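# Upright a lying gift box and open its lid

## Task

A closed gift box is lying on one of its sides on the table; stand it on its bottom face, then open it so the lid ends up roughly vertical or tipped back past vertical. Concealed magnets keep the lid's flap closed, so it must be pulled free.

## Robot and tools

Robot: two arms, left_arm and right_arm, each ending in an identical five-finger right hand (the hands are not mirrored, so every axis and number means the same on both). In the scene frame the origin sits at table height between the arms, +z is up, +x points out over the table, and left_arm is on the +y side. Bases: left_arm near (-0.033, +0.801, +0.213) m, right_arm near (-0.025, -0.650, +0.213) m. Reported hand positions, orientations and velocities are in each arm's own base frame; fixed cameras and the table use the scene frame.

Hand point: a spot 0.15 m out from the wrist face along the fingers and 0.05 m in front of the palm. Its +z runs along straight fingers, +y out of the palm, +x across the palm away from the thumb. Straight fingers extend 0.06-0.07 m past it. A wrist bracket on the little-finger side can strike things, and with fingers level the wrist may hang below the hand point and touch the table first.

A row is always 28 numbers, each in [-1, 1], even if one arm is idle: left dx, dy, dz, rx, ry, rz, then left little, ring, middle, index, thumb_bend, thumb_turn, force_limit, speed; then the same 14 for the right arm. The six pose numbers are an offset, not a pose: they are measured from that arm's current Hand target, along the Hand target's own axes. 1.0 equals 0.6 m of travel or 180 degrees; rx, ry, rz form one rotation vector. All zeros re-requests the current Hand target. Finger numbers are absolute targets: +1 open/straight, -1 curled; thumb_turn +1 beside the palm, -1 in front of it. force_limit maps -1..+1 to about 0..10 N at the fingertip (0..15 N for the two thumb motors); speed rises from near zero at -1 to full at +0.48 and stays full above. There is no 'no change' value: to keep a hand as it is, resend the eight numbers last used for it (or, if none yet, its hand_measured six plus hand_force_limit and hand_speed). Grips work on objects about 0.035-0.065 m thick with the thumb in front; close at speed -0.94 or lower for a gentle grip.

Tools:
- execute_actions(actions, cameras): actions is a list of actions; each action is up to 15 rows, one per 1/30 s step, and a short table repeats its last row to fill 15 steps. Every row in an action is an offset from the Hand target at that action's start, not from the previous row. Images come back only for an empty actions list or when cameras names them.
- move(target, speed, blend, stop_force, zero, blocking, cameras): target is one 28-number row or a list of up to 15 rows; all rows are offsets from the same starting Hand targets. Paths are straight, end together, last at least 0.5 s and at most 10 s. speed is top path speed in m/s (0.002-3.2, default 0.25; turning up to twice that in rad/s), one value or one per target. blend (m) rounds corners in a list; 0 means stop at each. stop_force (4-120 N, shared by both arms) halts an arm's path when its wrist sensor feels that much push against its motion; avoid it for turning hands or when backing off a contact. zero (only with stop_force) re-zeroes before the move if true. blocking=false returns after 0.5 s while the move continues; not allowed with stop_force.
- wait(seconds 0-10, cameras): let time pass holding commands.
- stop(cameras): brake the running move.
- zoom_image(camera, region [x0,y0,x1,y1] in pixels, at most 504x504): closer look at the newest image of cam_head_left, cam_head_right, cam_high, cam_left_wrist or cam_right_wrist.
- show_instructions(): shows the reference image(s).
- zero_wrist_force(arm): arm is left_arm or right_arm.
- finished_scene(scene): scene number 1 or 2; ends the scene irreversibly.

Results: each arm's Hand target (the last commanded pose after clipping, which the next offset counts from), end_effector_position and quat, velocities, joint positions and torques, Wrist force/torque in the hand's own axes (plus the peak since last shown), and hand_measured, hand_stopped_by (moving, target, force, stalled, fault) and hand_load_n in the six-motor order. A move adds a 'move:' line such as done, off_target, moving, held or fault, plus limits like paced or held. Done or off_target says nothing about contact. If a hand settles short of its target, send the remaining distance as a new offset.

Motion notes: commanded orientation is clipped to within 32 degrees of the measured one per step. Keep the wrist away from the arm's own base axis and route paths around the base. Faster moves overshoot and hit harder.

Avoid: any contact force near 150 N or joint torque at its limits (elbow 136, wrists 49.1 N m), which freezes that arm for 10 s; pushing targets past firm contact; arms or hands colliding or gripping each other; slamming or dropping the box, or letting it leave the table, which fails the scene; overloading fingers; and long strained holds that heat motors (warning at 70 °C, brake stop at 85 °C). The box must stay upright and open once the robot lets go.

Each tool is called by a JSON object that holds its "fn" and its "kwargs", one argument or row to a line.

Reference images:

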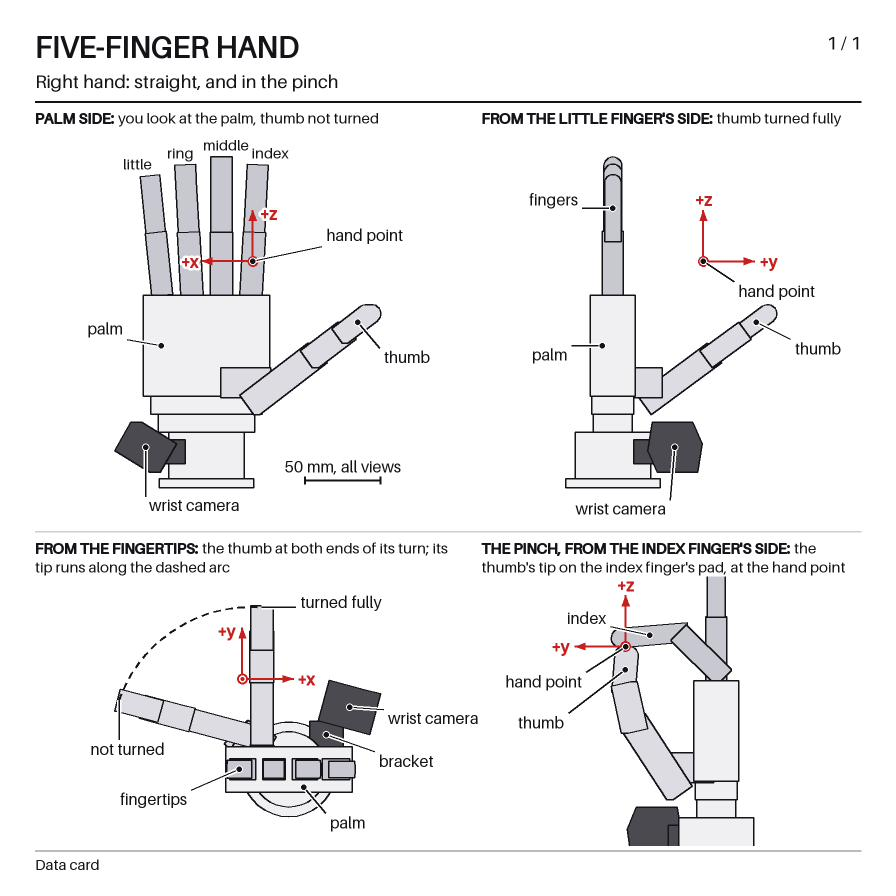

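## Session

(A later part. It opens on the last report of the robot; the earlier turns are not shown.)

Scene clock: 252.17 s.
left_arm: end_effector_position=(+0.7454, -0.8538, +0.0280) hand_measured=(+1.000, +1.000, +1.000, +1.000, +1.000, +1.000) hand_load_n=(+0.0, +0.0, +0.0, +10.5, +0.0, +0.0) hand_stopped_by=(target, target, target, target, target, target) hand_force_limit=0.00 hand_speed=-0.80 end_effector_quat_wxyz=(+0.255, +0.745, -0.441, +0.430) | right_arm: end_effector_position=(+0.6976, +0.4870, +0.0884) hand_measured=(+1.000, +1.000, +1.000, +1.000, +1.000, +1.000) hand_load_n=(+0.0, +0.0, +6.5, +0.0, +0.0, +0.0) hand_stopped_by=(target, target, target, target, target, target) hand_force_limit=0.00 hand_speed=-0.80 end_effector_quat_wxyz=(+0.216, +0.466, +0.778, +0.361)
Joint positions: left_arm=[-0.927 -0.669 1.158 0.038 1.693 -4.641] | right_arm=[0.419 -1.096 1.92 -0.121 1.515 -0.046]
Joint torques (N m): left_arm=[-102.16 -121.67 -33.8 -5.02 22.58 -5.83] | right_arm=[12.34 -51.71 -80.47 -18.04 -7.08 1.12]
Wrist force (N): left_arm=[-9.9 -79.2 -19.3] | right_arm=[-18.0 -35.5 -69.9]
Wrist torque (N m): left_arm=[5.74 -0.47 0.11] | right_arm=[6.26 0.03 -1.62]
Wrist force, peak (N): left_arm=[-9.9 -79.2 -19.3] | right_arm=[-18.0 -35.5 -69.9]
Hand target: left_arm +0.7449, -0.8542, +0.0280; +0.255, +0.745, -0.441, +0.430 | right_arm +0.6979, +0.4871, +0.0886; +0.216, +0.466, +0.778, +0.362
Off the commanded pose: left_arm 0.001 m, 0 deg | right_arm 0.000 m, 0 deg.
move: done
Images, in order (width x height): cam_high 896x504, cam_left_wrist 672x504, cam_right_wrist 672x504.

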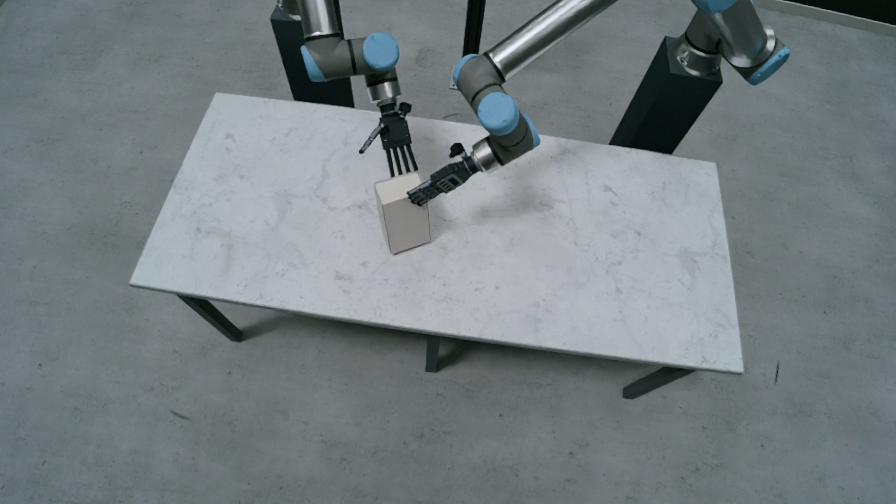

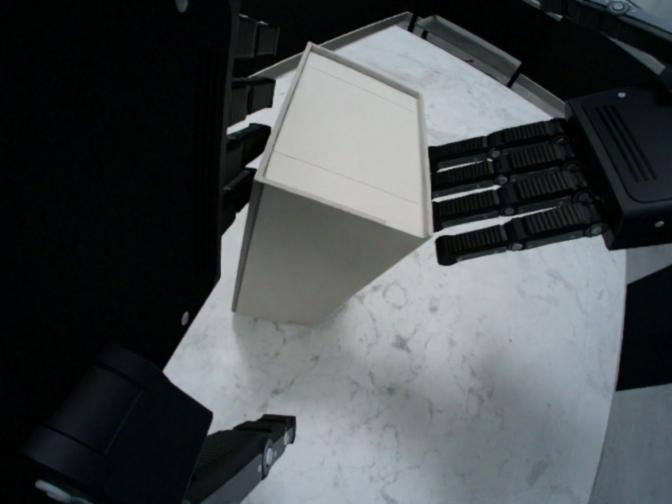

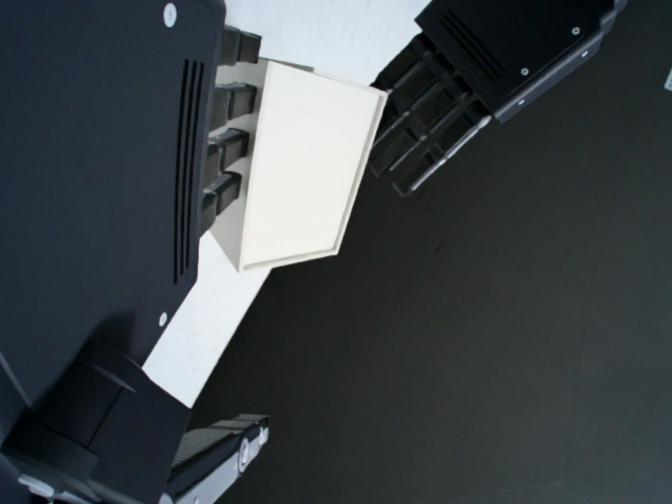

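{"fn": "move", "kwargs": {
  "target": [0,0,0,0,0,0,1,1,1,1,1,1,0,-0.8,0,-0.0085,-0.0102,0,0,0,1,1,1,1,1,1,0,-0.8],
  "speed": 0.1,
  "cameras": ["cam_left_wrist"]
}}

Scene clock: 258.93 s.
left_arm: end_effector_position=(+0.7445, -0.8544, +0.0281) hand_measured=(+1.000, +1.000, +1.000, +1.000, +1.000, +1.000) hand_load_n=(+0.0, +0.0, +0.0, +4.0, +0.0, +0.0) hand_stopped_by=(target, target, target, target, target, target) hand_force_limit=0.00 hand_speed=-0.80 end_effector_quat_wxyz=(+0.255, +0.745, -0.441, +0.430) | right_arm: end_effector_position=(+0.6910, +0.4835, +0.0887) hand_measured=(+1.000, +1.000, +1.000, +1.000, +1.000, +1.000) hand_load_n=(+0.0, +0.0, +3.0, +0.0, +0.0, +0.0) hand_stopped_by=(target, target, target, target, target, target) hand_force_limit=0.00 hand_speed=-0.80 end_effector_quat_wxyz=(+0.216, +0.466, +0.778, +0.362)
Joint positions: left_arm=[-0.928 -0.669 1.158 0.038 1.693 -4.641] | right_arm=[0.418 -1.106 1.936 -0.128 1.514 -0.047]
Joint torques (N m): left_arm=[-26.84 -104.84 -40.77 -2.31 7.84 -3.16] | right_arm=[-7.34 -74.77 -39.16 -9.56 -5.13 -2.7]
Wrist force (N): left_arm=[-10.3 -30.9 -6.1] | right_arm=[-8.6 -17.3 -23.2]
Wrist torque (N m): left_arm=[2.18 -0.28 -0.28] | right_arm=[2.34 -0.31 -0.57]
Wrist force, peak (N): left_arm=[-11.3 -88.2 -22.3] | right_arm=[-19.5 -40.3 -77.5]
Hand target: left_arm +0.7449, -0.8542, +0.0280; +0.255, +0.745, -0.441, +0.430 | right_arm +0.6908, +0.4834, +0.0886; +0.216, +0.466, +0.778, +0.362
Off the commanded pose: left_arm 0.000 m, 0 deg | right_arm 0.000 m, 0 deg.
move: done
Images, in order (width x height): cam_left_wrist 672x504.

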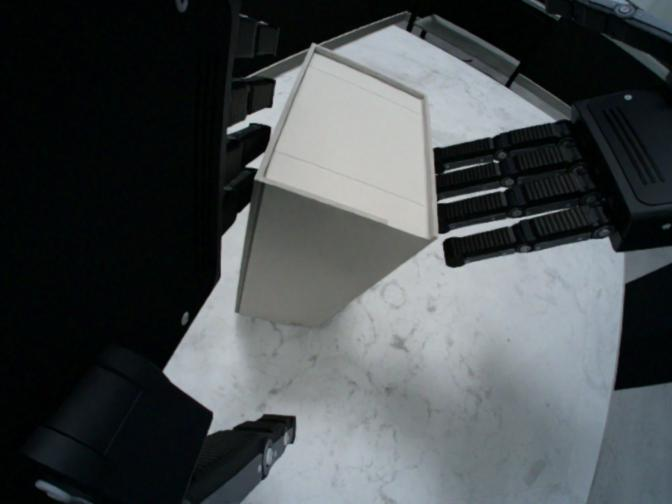

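{"fn": "move", "kwargs": {
  "target": [-0.0187,0.083,0.0108,0,0,0,1,1,1,1,1,1,0,-0.8,0,-0.0764,-0.0572,0,0,0,1,1,1,1,1,1,0,-0.8],
  "speed": 0.06,
  "cameras": ["all"]
}}

{"fn": "zoom_image", "kwargs": {
  "camera": "cam_high",
  "region": [350, 140, 470, 260]
}}

Scene clock: 267.43 s.
left_arm: end_effector_position=(+0.7013, -0.8781, +0.0152) hand_measured=(+1.000, +1.000, +1.000, +1.000, +1.000, +1.000) hand_load_n=(+0.0, +0.0, +0.0, +4.5, +0.0, +0.5) hand_stopped_by=(target, target, target, target, target, target) hand_force_limit=0.00 hand_speed=-0.80 end_effector_quat_wxyz=(+0.255, +0.745, -0.441, +0.430) | right_arm: end_effector_position=(+0.6417, +0.4571, +0.0757) hand_measured=(+1.000, +1.000, +1.000, +1.000, +1.000, +1.000) hand_load_n=(+0.0, +0.5, +4.5, +0.0, +0.0, +0.0) hand_stopped_by=(target, target, target, target, target, target) hand_force_limit=0.00 hand_speed=-0.80 end_effector_quat_wxyz=(+0.216, +0.466, +0.778, +0.362)
Joint positions: left_arm=[-0.982 -0.681 1.208 -0.002 1.647 -4.668] | right_arm=[0.41 -1.154 2.053 -0.197 1.508 -0.052]
Joint torques (N m): left_arm=[-45 -73.9 -3.55 4.24 6.37 -3.86] | right_arm=[-11.4 -84.98 -40.12 -9.78 -3.63 -2.92]
Wrist force (N): left_arm=[31.7 -32.5 -24.0] | right_arm=[-4.4 -24.3 -4.3]
Wrist torque (N m): left_arm=[3.31 1.86 2.03] | right_arm=[1.74 -0.38 -0.32]
Wrist force, peak (N): left_arm=[31.7 -32.5 -24.0] | right_arm=[-8.1 -17.1 -22.9]
Hand target: left_arm +0.7012, -0.8781, +0.0151; +0.255, +0.745, -0.441, +0.430 | right_arm +0.6416, +0.4571, +0.0757; +0.216, +0.466, +0.778, +0.362
Off the commanded pose: left_arm 0.000 m, 0 deg | right_arm 0.000 m, 0 deg.
move: done

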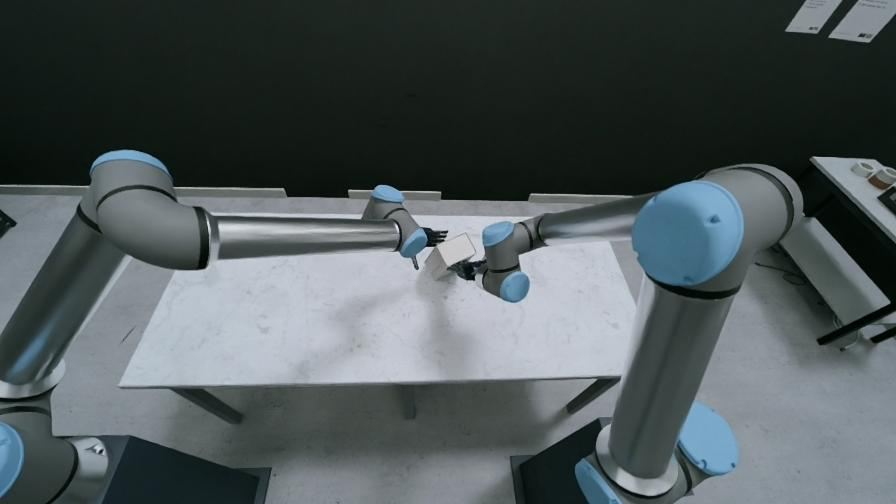

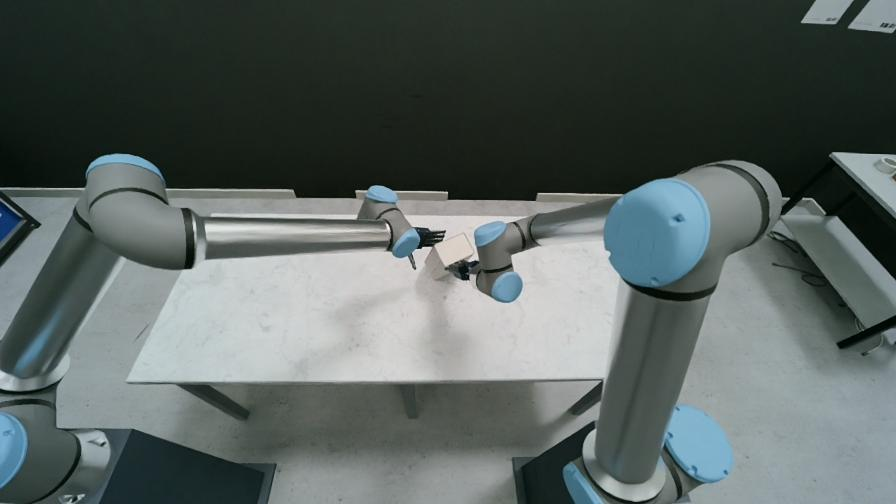

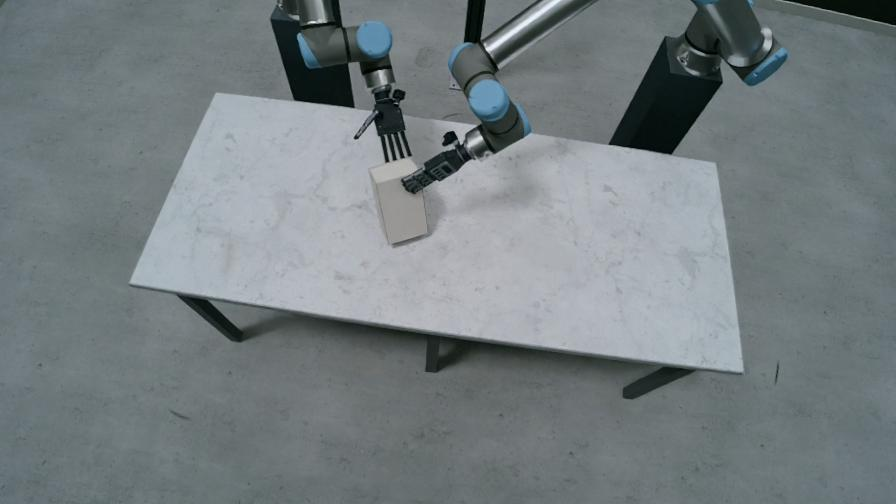

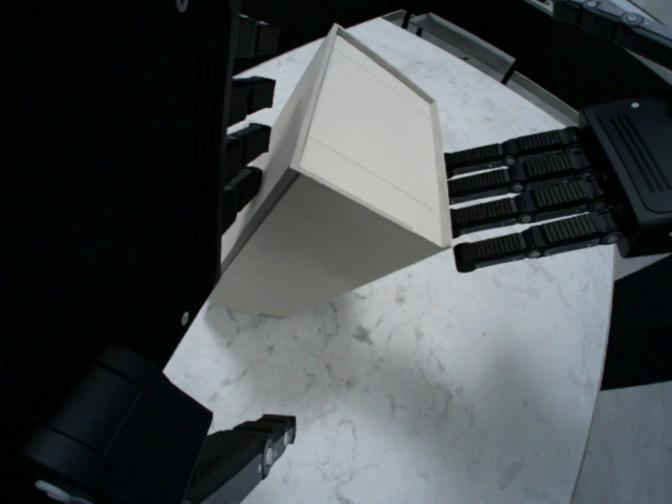

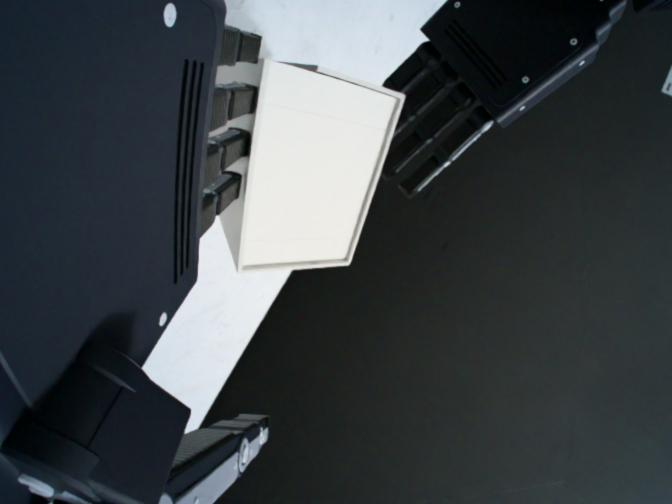

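Scaled by 4.200.

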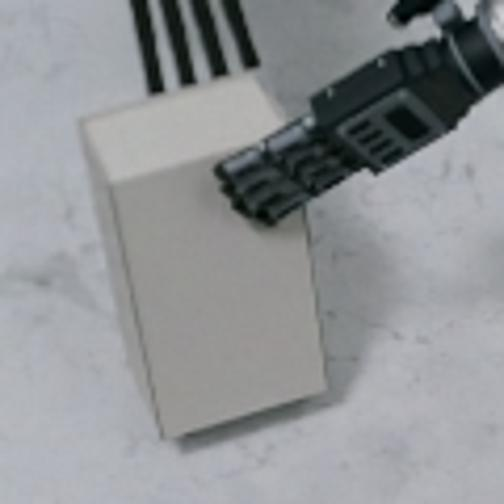

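{"fn": "move", "kwargs": {
  "target": [0,-0.04,0,0,0,0,1,1,1,1,1,1,0,-0.8,0,0,0,0,0,0,1,1,1,1,1,1,0,-0.8],
  "speed": 0.05,
  "cameras": ["cam_left_wrist","cam_high"]
}}

{"fn": "zoom_image", "kwargs": {
  "camera": "cam_high",
  "region": [350, 140, 470, 260]
}}

Scene clock: 274.00 s.
left_arm: end_effector_position=(+0.7221, -0.8667, +0.0151) hand_measured=(+1.000, +1.000, +1.000, +1.000, +1.000, +1.000) hand_load_n=(+0.0, +0.0, +0.0, +0.0, +0.0, +0.0) hand_stopped_by=(target, target, target, target, target, target) hand_force_limit=0.00 hand_speed=-0.80 end_effector_quat_wxyz=(+0.255, +0.745, -0.441, +0.430) | right_arm: end_effector_position=(+0.6417, +0.4571, +0.0758) hand_measured=(+1.000, +1.000, +1.000, +1.000, +1.000, +1.000) hand_load_n=(+0.0, +0.0, +0.0, +0.0, +0.0, +0.0) hand_stopped_by=(target, target, target, target, target, target) hand_force_limit=0.00 hand_speed=-0.80 end_effector_quat_wxyz=(+0.216, +0.466, +0.778, +0.362)
Joint positions: left_arm=[-0.956 -0.671 1.188 0.009 1.669 -4.655] | right_arm=[0.41 -1.154 2.054 -0.197 1.508 -0.052]
Joint torques (N m): left_arm=[17.24 -94.32 -43.47 3.66 4.2 3.58] | right_arm=[-6.31 -44.52 -19.14 2.78 1.92 -1.83]
Wrist force (N): left_arm=[-1.8 -0.2 -0.7] | right_arm=[0.2 0.0 1.4]
Wrist torque (N m): left_arm=[0.07 0.26 -0.26] | right_arm=[-0.37 -0.23 0.47]
Wrist force, peak (N): left_arm=[31.5 -33.0 -24.1] | right_arm=[-4.1 -25.2 -4.3]
Hand target: left_arm +0.7222, -0.8666, +0.0151; +0.255, +0.745, -0.441, +0.430 | right_arm +0.6416, +0.4571, +0.0757; +0.216, +0.466, +0.778, +0.362
Off the commanded pose: left_arm 0.000 m, 0 deg | right_arm 0.000 m, 0 deg.
move: done
Images, in order (width x height): cam_high 896x504, cam_left_wrist 672x504.

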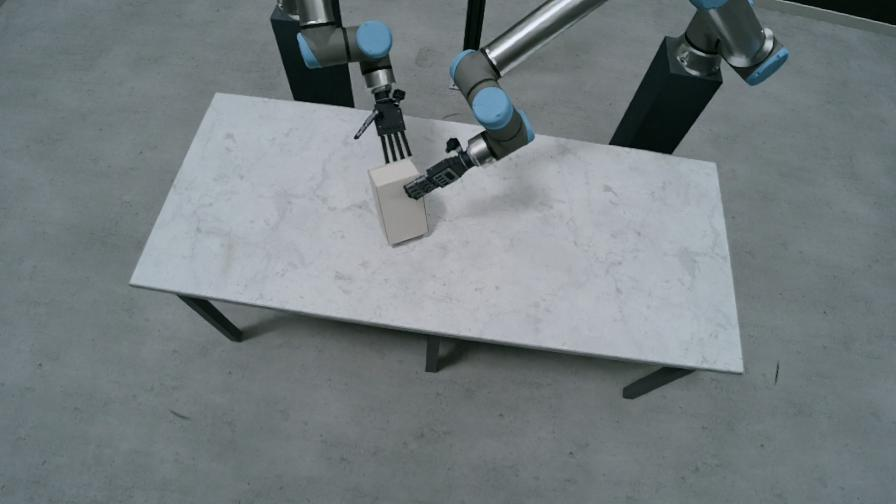

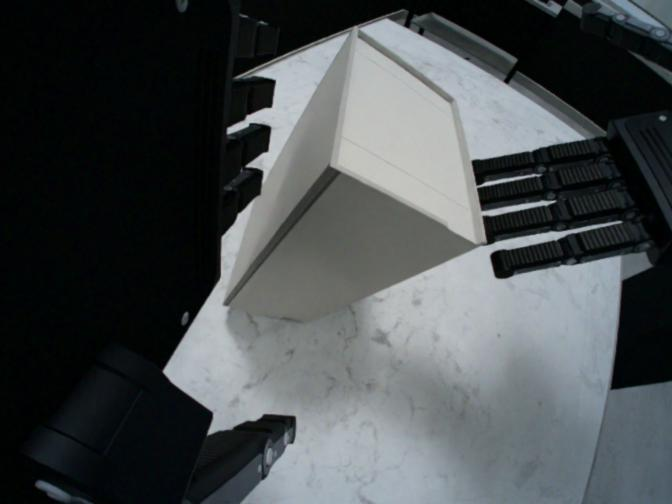

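Scaled by 4.200.

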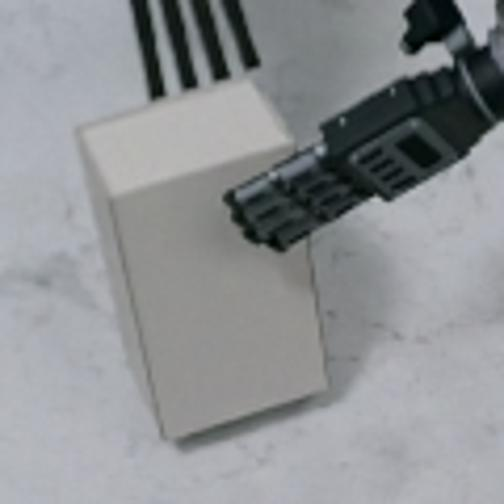

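{"fn": "move", "kwargs": {
  "target": [
    [0,0,0,0,0,0,1,1,1,1,1,1,0,-0.8,0,-0.121,-0.030,0,0,0,1,1,1,1,1,1,0,-0.8],
    [0,0,0,0,0,0,1,1,1,1,1,1,0,-0.8,0,-0.214,-0.012,0,0,0,1,1,1,1,1,1,0,-0.8]
  ],
  "speed": 0.07,
  "blend": [0.02,0],
  "cameras": ["cam_left_wrist","cam_high","cam_head_left"]
}}

{"fn": "zoom_image", "kwargs": {
  "camera": "cam_head_left",
  "region": [400, 200, 560, 330]
}}

Scene clock: 293.37 s.
left_arm: end_effector_position=(+0.7222, -0.8666, +0.0151) hand_measured=(+1.000, +1.000, +1.000, +1.000, +1.000, +1.000) hand_load_n=(+0.0, +0.0, +0.5, +0.0, +0.0, +0.0) hand_stopped_by=(target, target, target, target, target, target) hand_force_limit=0.00 hand_speed=-0.80 end_effector_quat_wxyz=(+0.255, +0.745, -0.441, +0.430) | right_arm: end_effector_position=(+0.5638, +0.4155, -0.0177) hand_measured=(+1.000, +1.000, +1.000, +1.000, +1.000, +1.000) hand_load_n=(+0.0, +0.0, +0.5, +0.0, +0.0, +0.0) hand_stopped_by=(target, target, target, target, target, target) hand_force_limit=0.00 hand_speed=-0.80 end_effector_quat_wxyz=(+0.216, +0.466, +0.778, +0.362)
Joint positions: left_arm=[-0.956 -0.671 1.187 0.009 1.669 -4.655] | right_arm=[0.394 -1.089 2.248 -0.455 1.496 -0.062]
Joint torques (N m): left_arm=[15.61 -94.99 -42.12 3.83 3.89 4] | right_arm=[-11.69 -42.71 -7.77 -1.03 -1.75 -2.36]
Wrist force (N): left_arm=[-1.9 0.0 -0.4] | right_arm=[0.1 -1.3 1.7]
Wrist torque (N m): left_arm=[0.08 0.27 -0.26] | right_arm=[-0.39 -0.16 0.42]
Wrist force, peak (N): left_arm=[-2.1 -0.1 -0.7] | right_arm=[0.2 -1.9 1.6]
Hand target: left_arm +0.7222, -0.8666, +0.0151; +0.255, +0.745, -0.441, +0.430 | right_arm +0.5637, +0.4155, -0.0178; +0.216, +0.466, +0.778, +0.362
Off the commanded pose: left_arm 0.000 m, 0 deg | right_arm 0.000 m, 0 deg.
move: done
Images, in order (width x height): cam_head_left 896x504, cam_high 896x504, cam_left_wrist 672x504.

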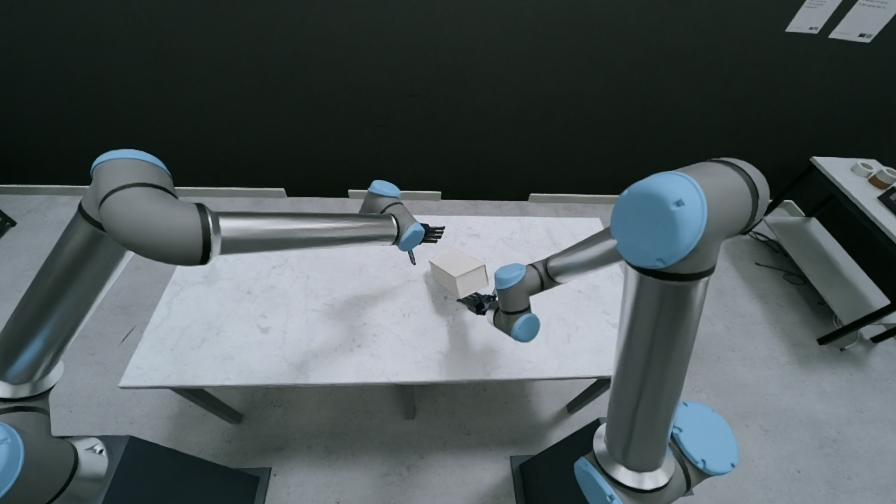

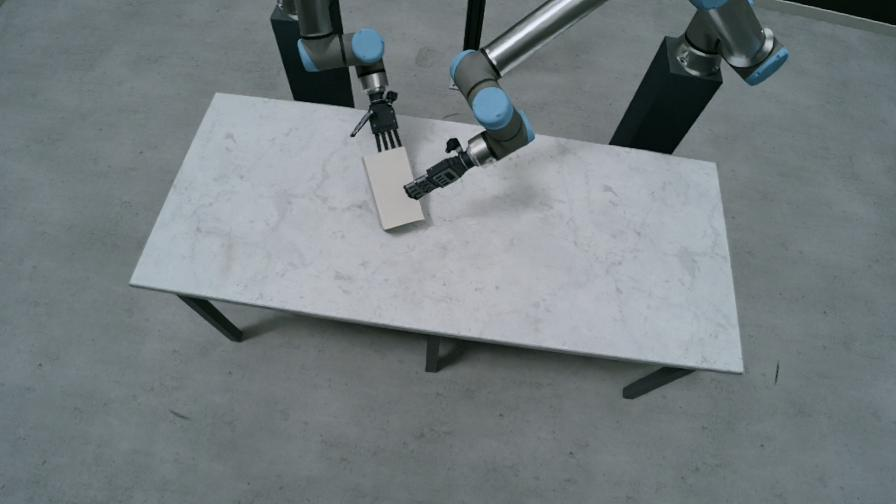

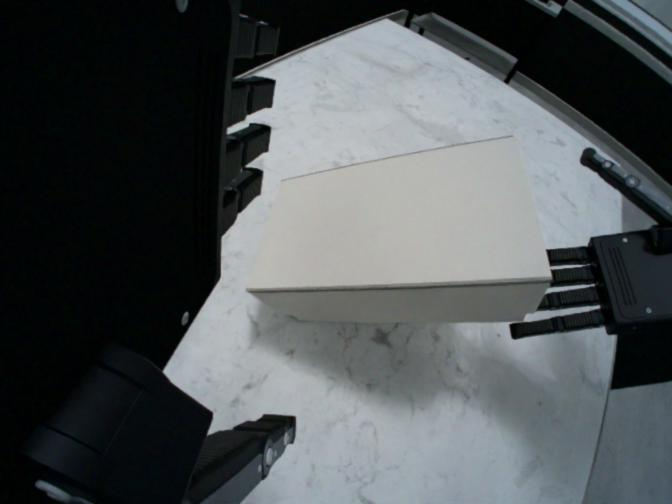

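Scaled by 3.150.

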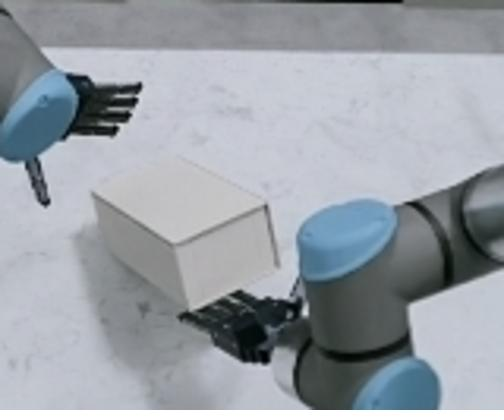

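{"fn": "move", "kwargs": {
  "target": [0,0,0,0,0,0,1,1,1,1,1,1,0,-0.8,0,-0.0975,0.039,0,0,0,1,1,1,1,1,1,0,-0.8],
  "speed": 0.06,
  "cameras": ["cam_left_wrist","cam_high","cam_head_left"]
}}

{"fn": "zoom_image", "kwargs": {
  "camera": "cam_head_left",
  "region": [400, 200, 560, 350]
}}

Scene clock: 300.30 s.
left_arm: end_effector_position=(+0.7222, -0.8666, +0.0151) hand_measured=(+1.000, +1.000, +1.000, +1.000, +1.000, +1.000) hand_load_n=(+0.0, +0.0, +0.0, +0.0, +0.0, +0.0) hand_stopped_by=(target, target, target, target, target, target) hand_force_limit=0.00 hand_speed=-0.80 end_effector_quat_wxyz=(+0.255, +0.745, -0.441, +0.430) | right_arm: end_effector_position=(+0.5462, +0.4062, -0.0775) hand_measured=(+1.000, +1.000, +1.000, +1.000, +1.000, +1.000) hand_load_n=(+0.0, +0.5, +0.0, +0.0, -0.5, +0.0) hand_stopped_by=(target, target, target, target, target, target) hand_force_limit=0.00 hand_speed=-0.80 end_effector_quat_wxyz=(+0.216, +0.466, +0.778, +0.362)
Joint positions: left_arm=[-0.956 -0.671 1.187 0.009 1.669 -4.655] | right_arm=[0.39 -0.984 2.284 -0.596 1.492 -0.065]
Joint torques (N m): left_arm=[14.81 -94.46 -41.89 3.83 3.86 3.57] | right_arm=[-12.44 -44.17 -2.98 -1.61 -1.73 -2.37]
Wrist force (N): left_arm=[-1.8 0.4 -0.8] | right_arm=[-0.6 -2.3 1.9]
Wrist torque (N m): left_arm=[0.17 0.26 -0.25] | right_arm=[-0.48 -0.11 0.38]
Wrist force, peak (N): left_arm=[-2.0 0.2 -0.5] | right_arm=[-0.2 -2.2 2.6]
Hand target: left_arm +0.7222, -0.8666, +0.0151; +0.255, +0.745, -0.441, +0.430 | right_arm +0.5462, +0.4062, -0.0776; +0.216, +0.466, +0.778, +0.362
Off the commanded pose: left_arm 0.000 m, 0 deg | right_arm 0.000 m, 0 deg.
move: done
Images, in order (width x height): cam_head_left 896x504, cam_high 896x504, cam_left_wrist 672x504.

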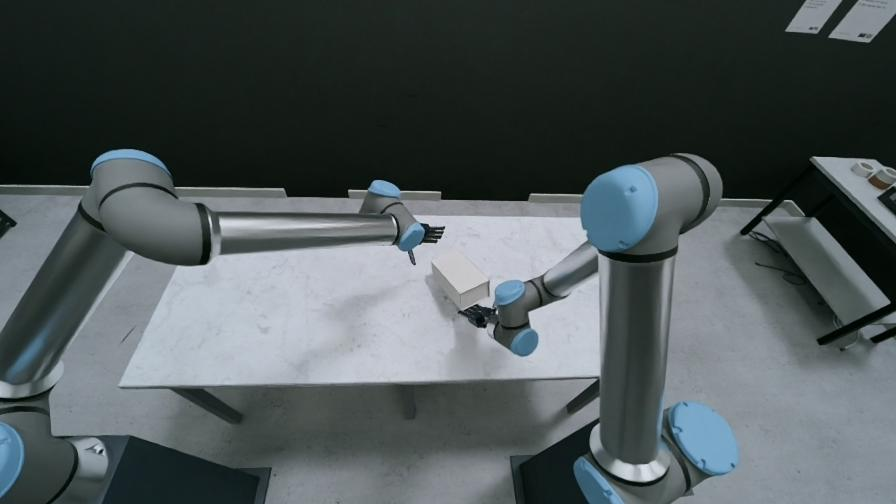

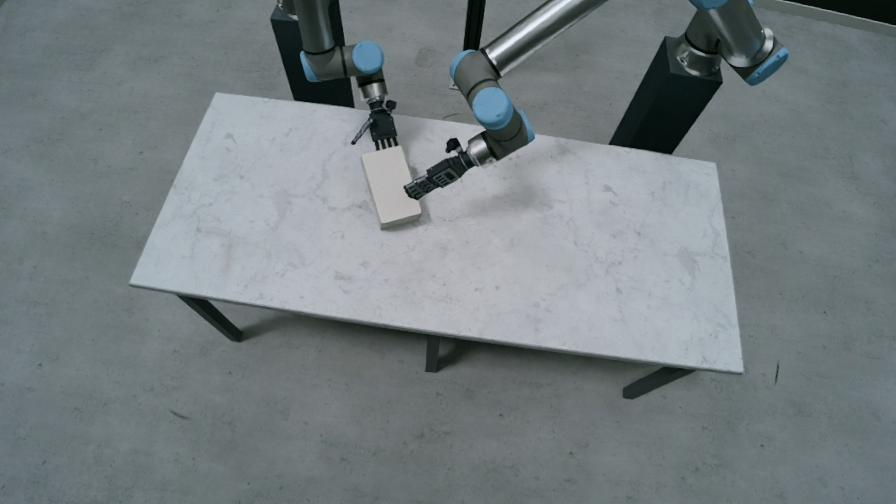

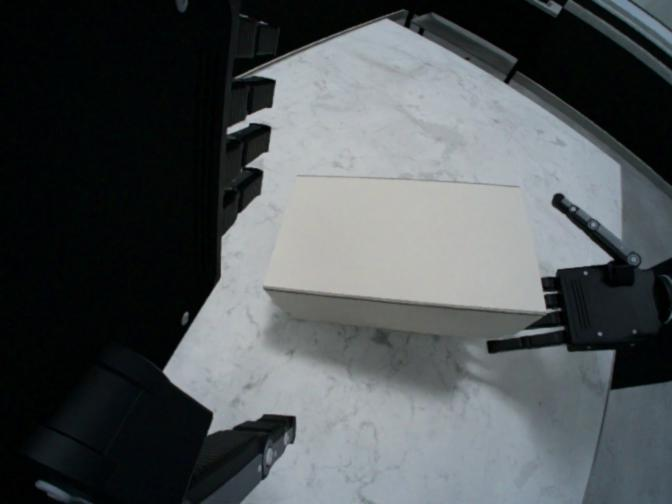

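Scaled by 3.150.

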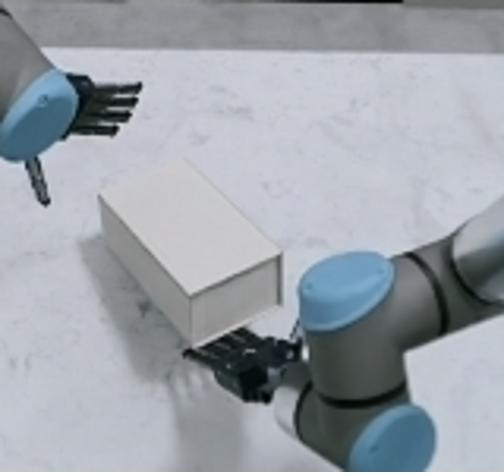

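{"fn": "move", "kwargs": {
  "target": [0,0,0,0,0,0,1,1,1,1,1,1,0,-0.8,0,-0.05,0.031,0,0,0,1,1,1,1,1,1,0,-0.8],
  "speed": 0.04,
  "stop_force": 8,
  "cameras": ["cam_left_wrist","cam_head_left","cam_right_wrist"]
}}

{"fn": "zoom_image", "kwargs": {
  "camera": "cam_head_left",
  "region": [400, 230, 560, 380]
}}

Scene clock: 318.83 s.
left_arm: end_effector_position=(+0.7222, -0.8666, +0.0151) hand_measured=(+1.000, +1.000, +1.000, +1.000, +1.000, +1.000) hand_load_n=(+0.0, +0.0, +0.0, +0.0, +0.0, +0.5) hand_stopped_by=(target, target, target, target, target, target) hand_force_limit=0.00 hand_speed=-0.80 end_effector_quat_wxyz=(+0.255, +0.745, -0.441, +0.430) | right_arm: end_effector_position=(+0.5416, +0.4038, -0.1125) hand_measured=(+1.000, +1.000, +1.000, +1.000, +1.000, +1.000) hand_load_n=(+0.0, +0.0, +0.0, +0.0, +0.0, +0.0) hand_stopped_by=(target, target, target, target, target, target) hand_force_limit=0.00 hand_speed=-0.80 end_effector_quat_wxyz=(+0.216, +0.466, +0.778, +0.362)
Joint positions: left_arm=[-0.956 -0.671 1.187 0.009 1.669 -4.655] | right_arm=[0.388 -0.913 2.286 -0.669 1.491 -0.066]
Joint torques (N m): left_arm=[15.88 -94.5 -41.81 3.69 4.22 3.53] | right_arm=[-12.41 -46.49 -14.4 -1.42 -1.97 -2.53]
Wrist force (N): left_arm=[-1.9 0.0 -0.6] | right_arm=[-0.5 -1.7 2.2]
Wrist torque (N m): left_arm=[0.09 0.27 -0.26] | right_arm=[-0.38 -0.14 0.41]
Wrist force, peak (N): left_arm=[-2.0 -0.5 -0.4] | right_arm=[-0.4 -2.3 2.7]
Hand target: left_arm +0.7222, -0.8666, +0.0151; +0.255, +0.745, -0.441, +0.430 | right_arm +0.5417, +0.4038, -0.1125; +0.216, +0.466, +0.778, +0.362
Off the commanded pose: left_arm 0.000 m, 0 deg | right_arm 0.000 m, 0 deg.
move: done
Images, in order (width x height): cam_head_left 896x504, cam_left_wrist 672x504, cam_right_wrist 672x504.

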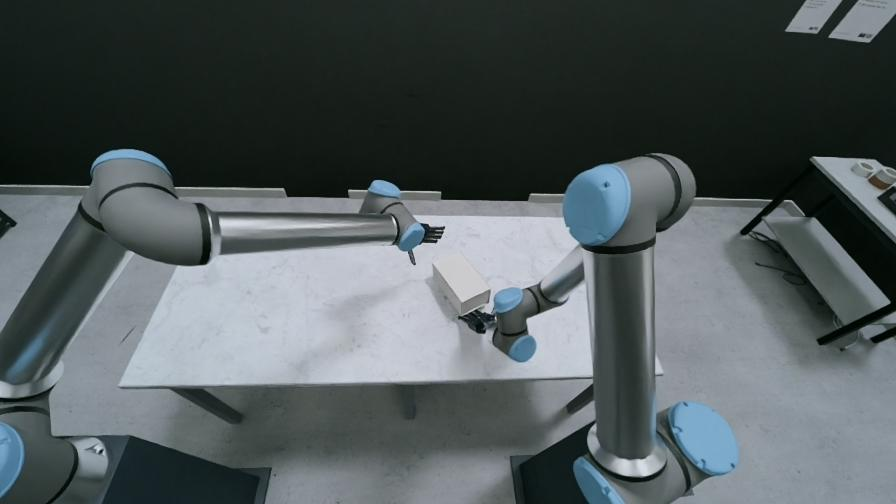

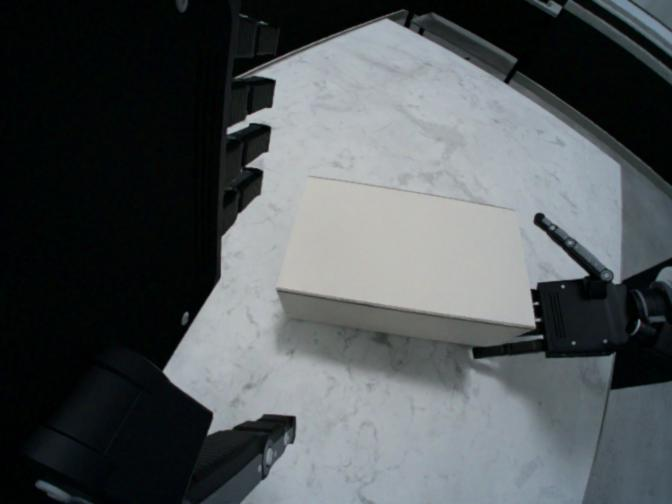

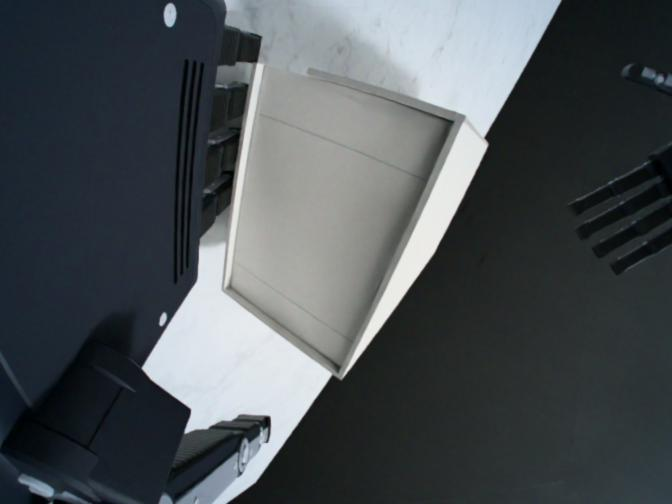

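Scaled by 3.150.

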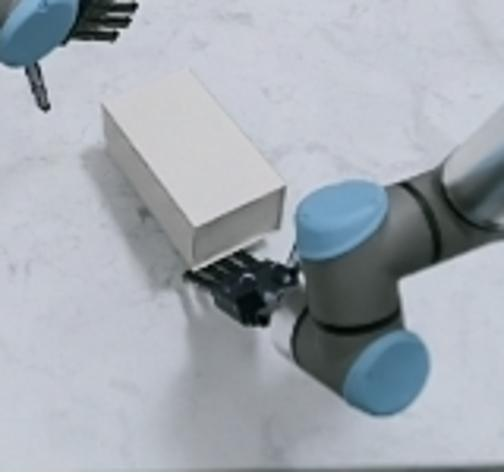

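{"fn": "move", "kwargs": {
  "target": [0,0,0,0,0,0,1,1,1,1,1,1,0,-0.8,0,-0.041,0.028,0,0,0,1,1,1,1,1,1,0,-0.8],
  "speed": 0.03,
  "stop_force": 6,
  "cameras": ["cam_left_wrist","cam_head_left"]
}}

{"fn": "zoom_image", "kwargs": {
  "camera": "cam_head_left",
  "region": [400, 230, 560, 380]
}}

Scene clock: 325.00 s.
left_arm: end_effector_position=(+0.7222, -0.8666, +0.0151) hand_measured=(+1.000, +1.000, +1.000, +1.000, +1.000, +1.000) hand_load_n=(+0.0, +0.0, +0.0, +0.0, +0.0, +0.0) hand_stopped_by=(target, target, target, target, target, target) hand_force_limit=0.00 hand_speed=-0.80 end_effector_quat_wxyz=(+0.255, +0.745, -0.441, +0.430) | right_arm: end_effector_position=(+0.5409, +0.4034, -0.1204) hand_measured=(+1.000, +1.000, +1.000, +1.000, +1.000, +1.000) hand_load_n=(+0.0, +0.0, -3.0, +0.0, +0.0, +0.0) hand_stopped_by=(target, target, target, target, target, target) hand_force_limit=0.00 hand_speed=-0.80 end_effector_quat_wxyz=(+0.216, +0.466, +0.778, +0.362)
Joint positions: left_arm=[-0.956 -0.671 1.187 0.009 1.669 -4.655] | right_arm=[0.388 -0.897 2.285 -0.685 1.491 -0.066]
Joint torques (N m): left_arm=[15.39 -94.52 -41.72 3.79 4.04 3.64] | right_arm=[2.69 -65.07 2.77 2.76 1.1 0.38]
Wrist force (N): left_arm=[-1.3 0.0 -0.6] | right_arm=[0.7 1.4 1.8]
Wrist torque (N m): left_arm=[0.08 0.18 -0.23] | right_arm=[-0.55 -0.17 0.53]
Wrist force, peak (N): left_arm=[-2.1 0.1 -0.7] | right_arm=[0.2 7.8 -18.7]
Hand target: left_arm +0.7222, -0.8666, +0.0151; +0.255, +0.745, -0.441, +0.430 | right_arm +0.5409, +0.4034, -0.1204; +0.216, +0.466, +0.778, +0.362 (not the last commanded pose)
Off the commanded pose: left_arm 0.000 m, 0 deg | right_arm 0.022 m, 0 deg.
move: contact (right_arm)
Images, in order (width x height): cam_head_left 896x504, cam_left_wrist 672x504.

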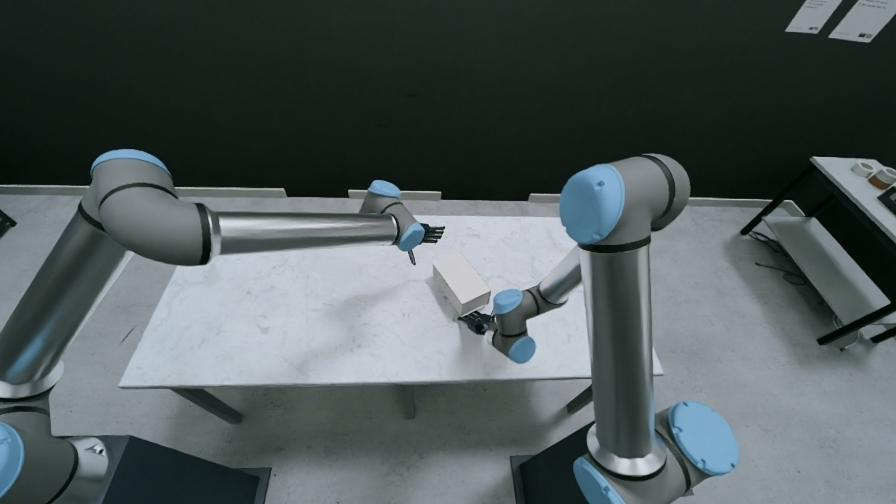

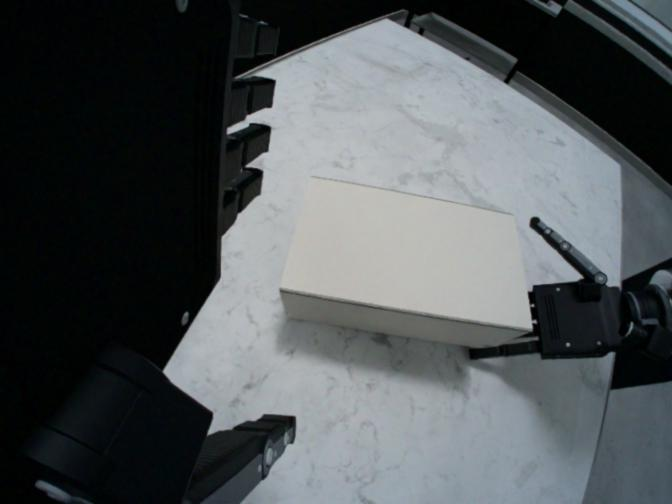

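Scaled by 3.150.

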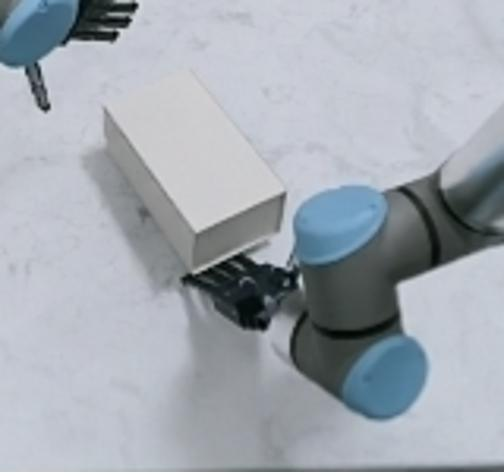

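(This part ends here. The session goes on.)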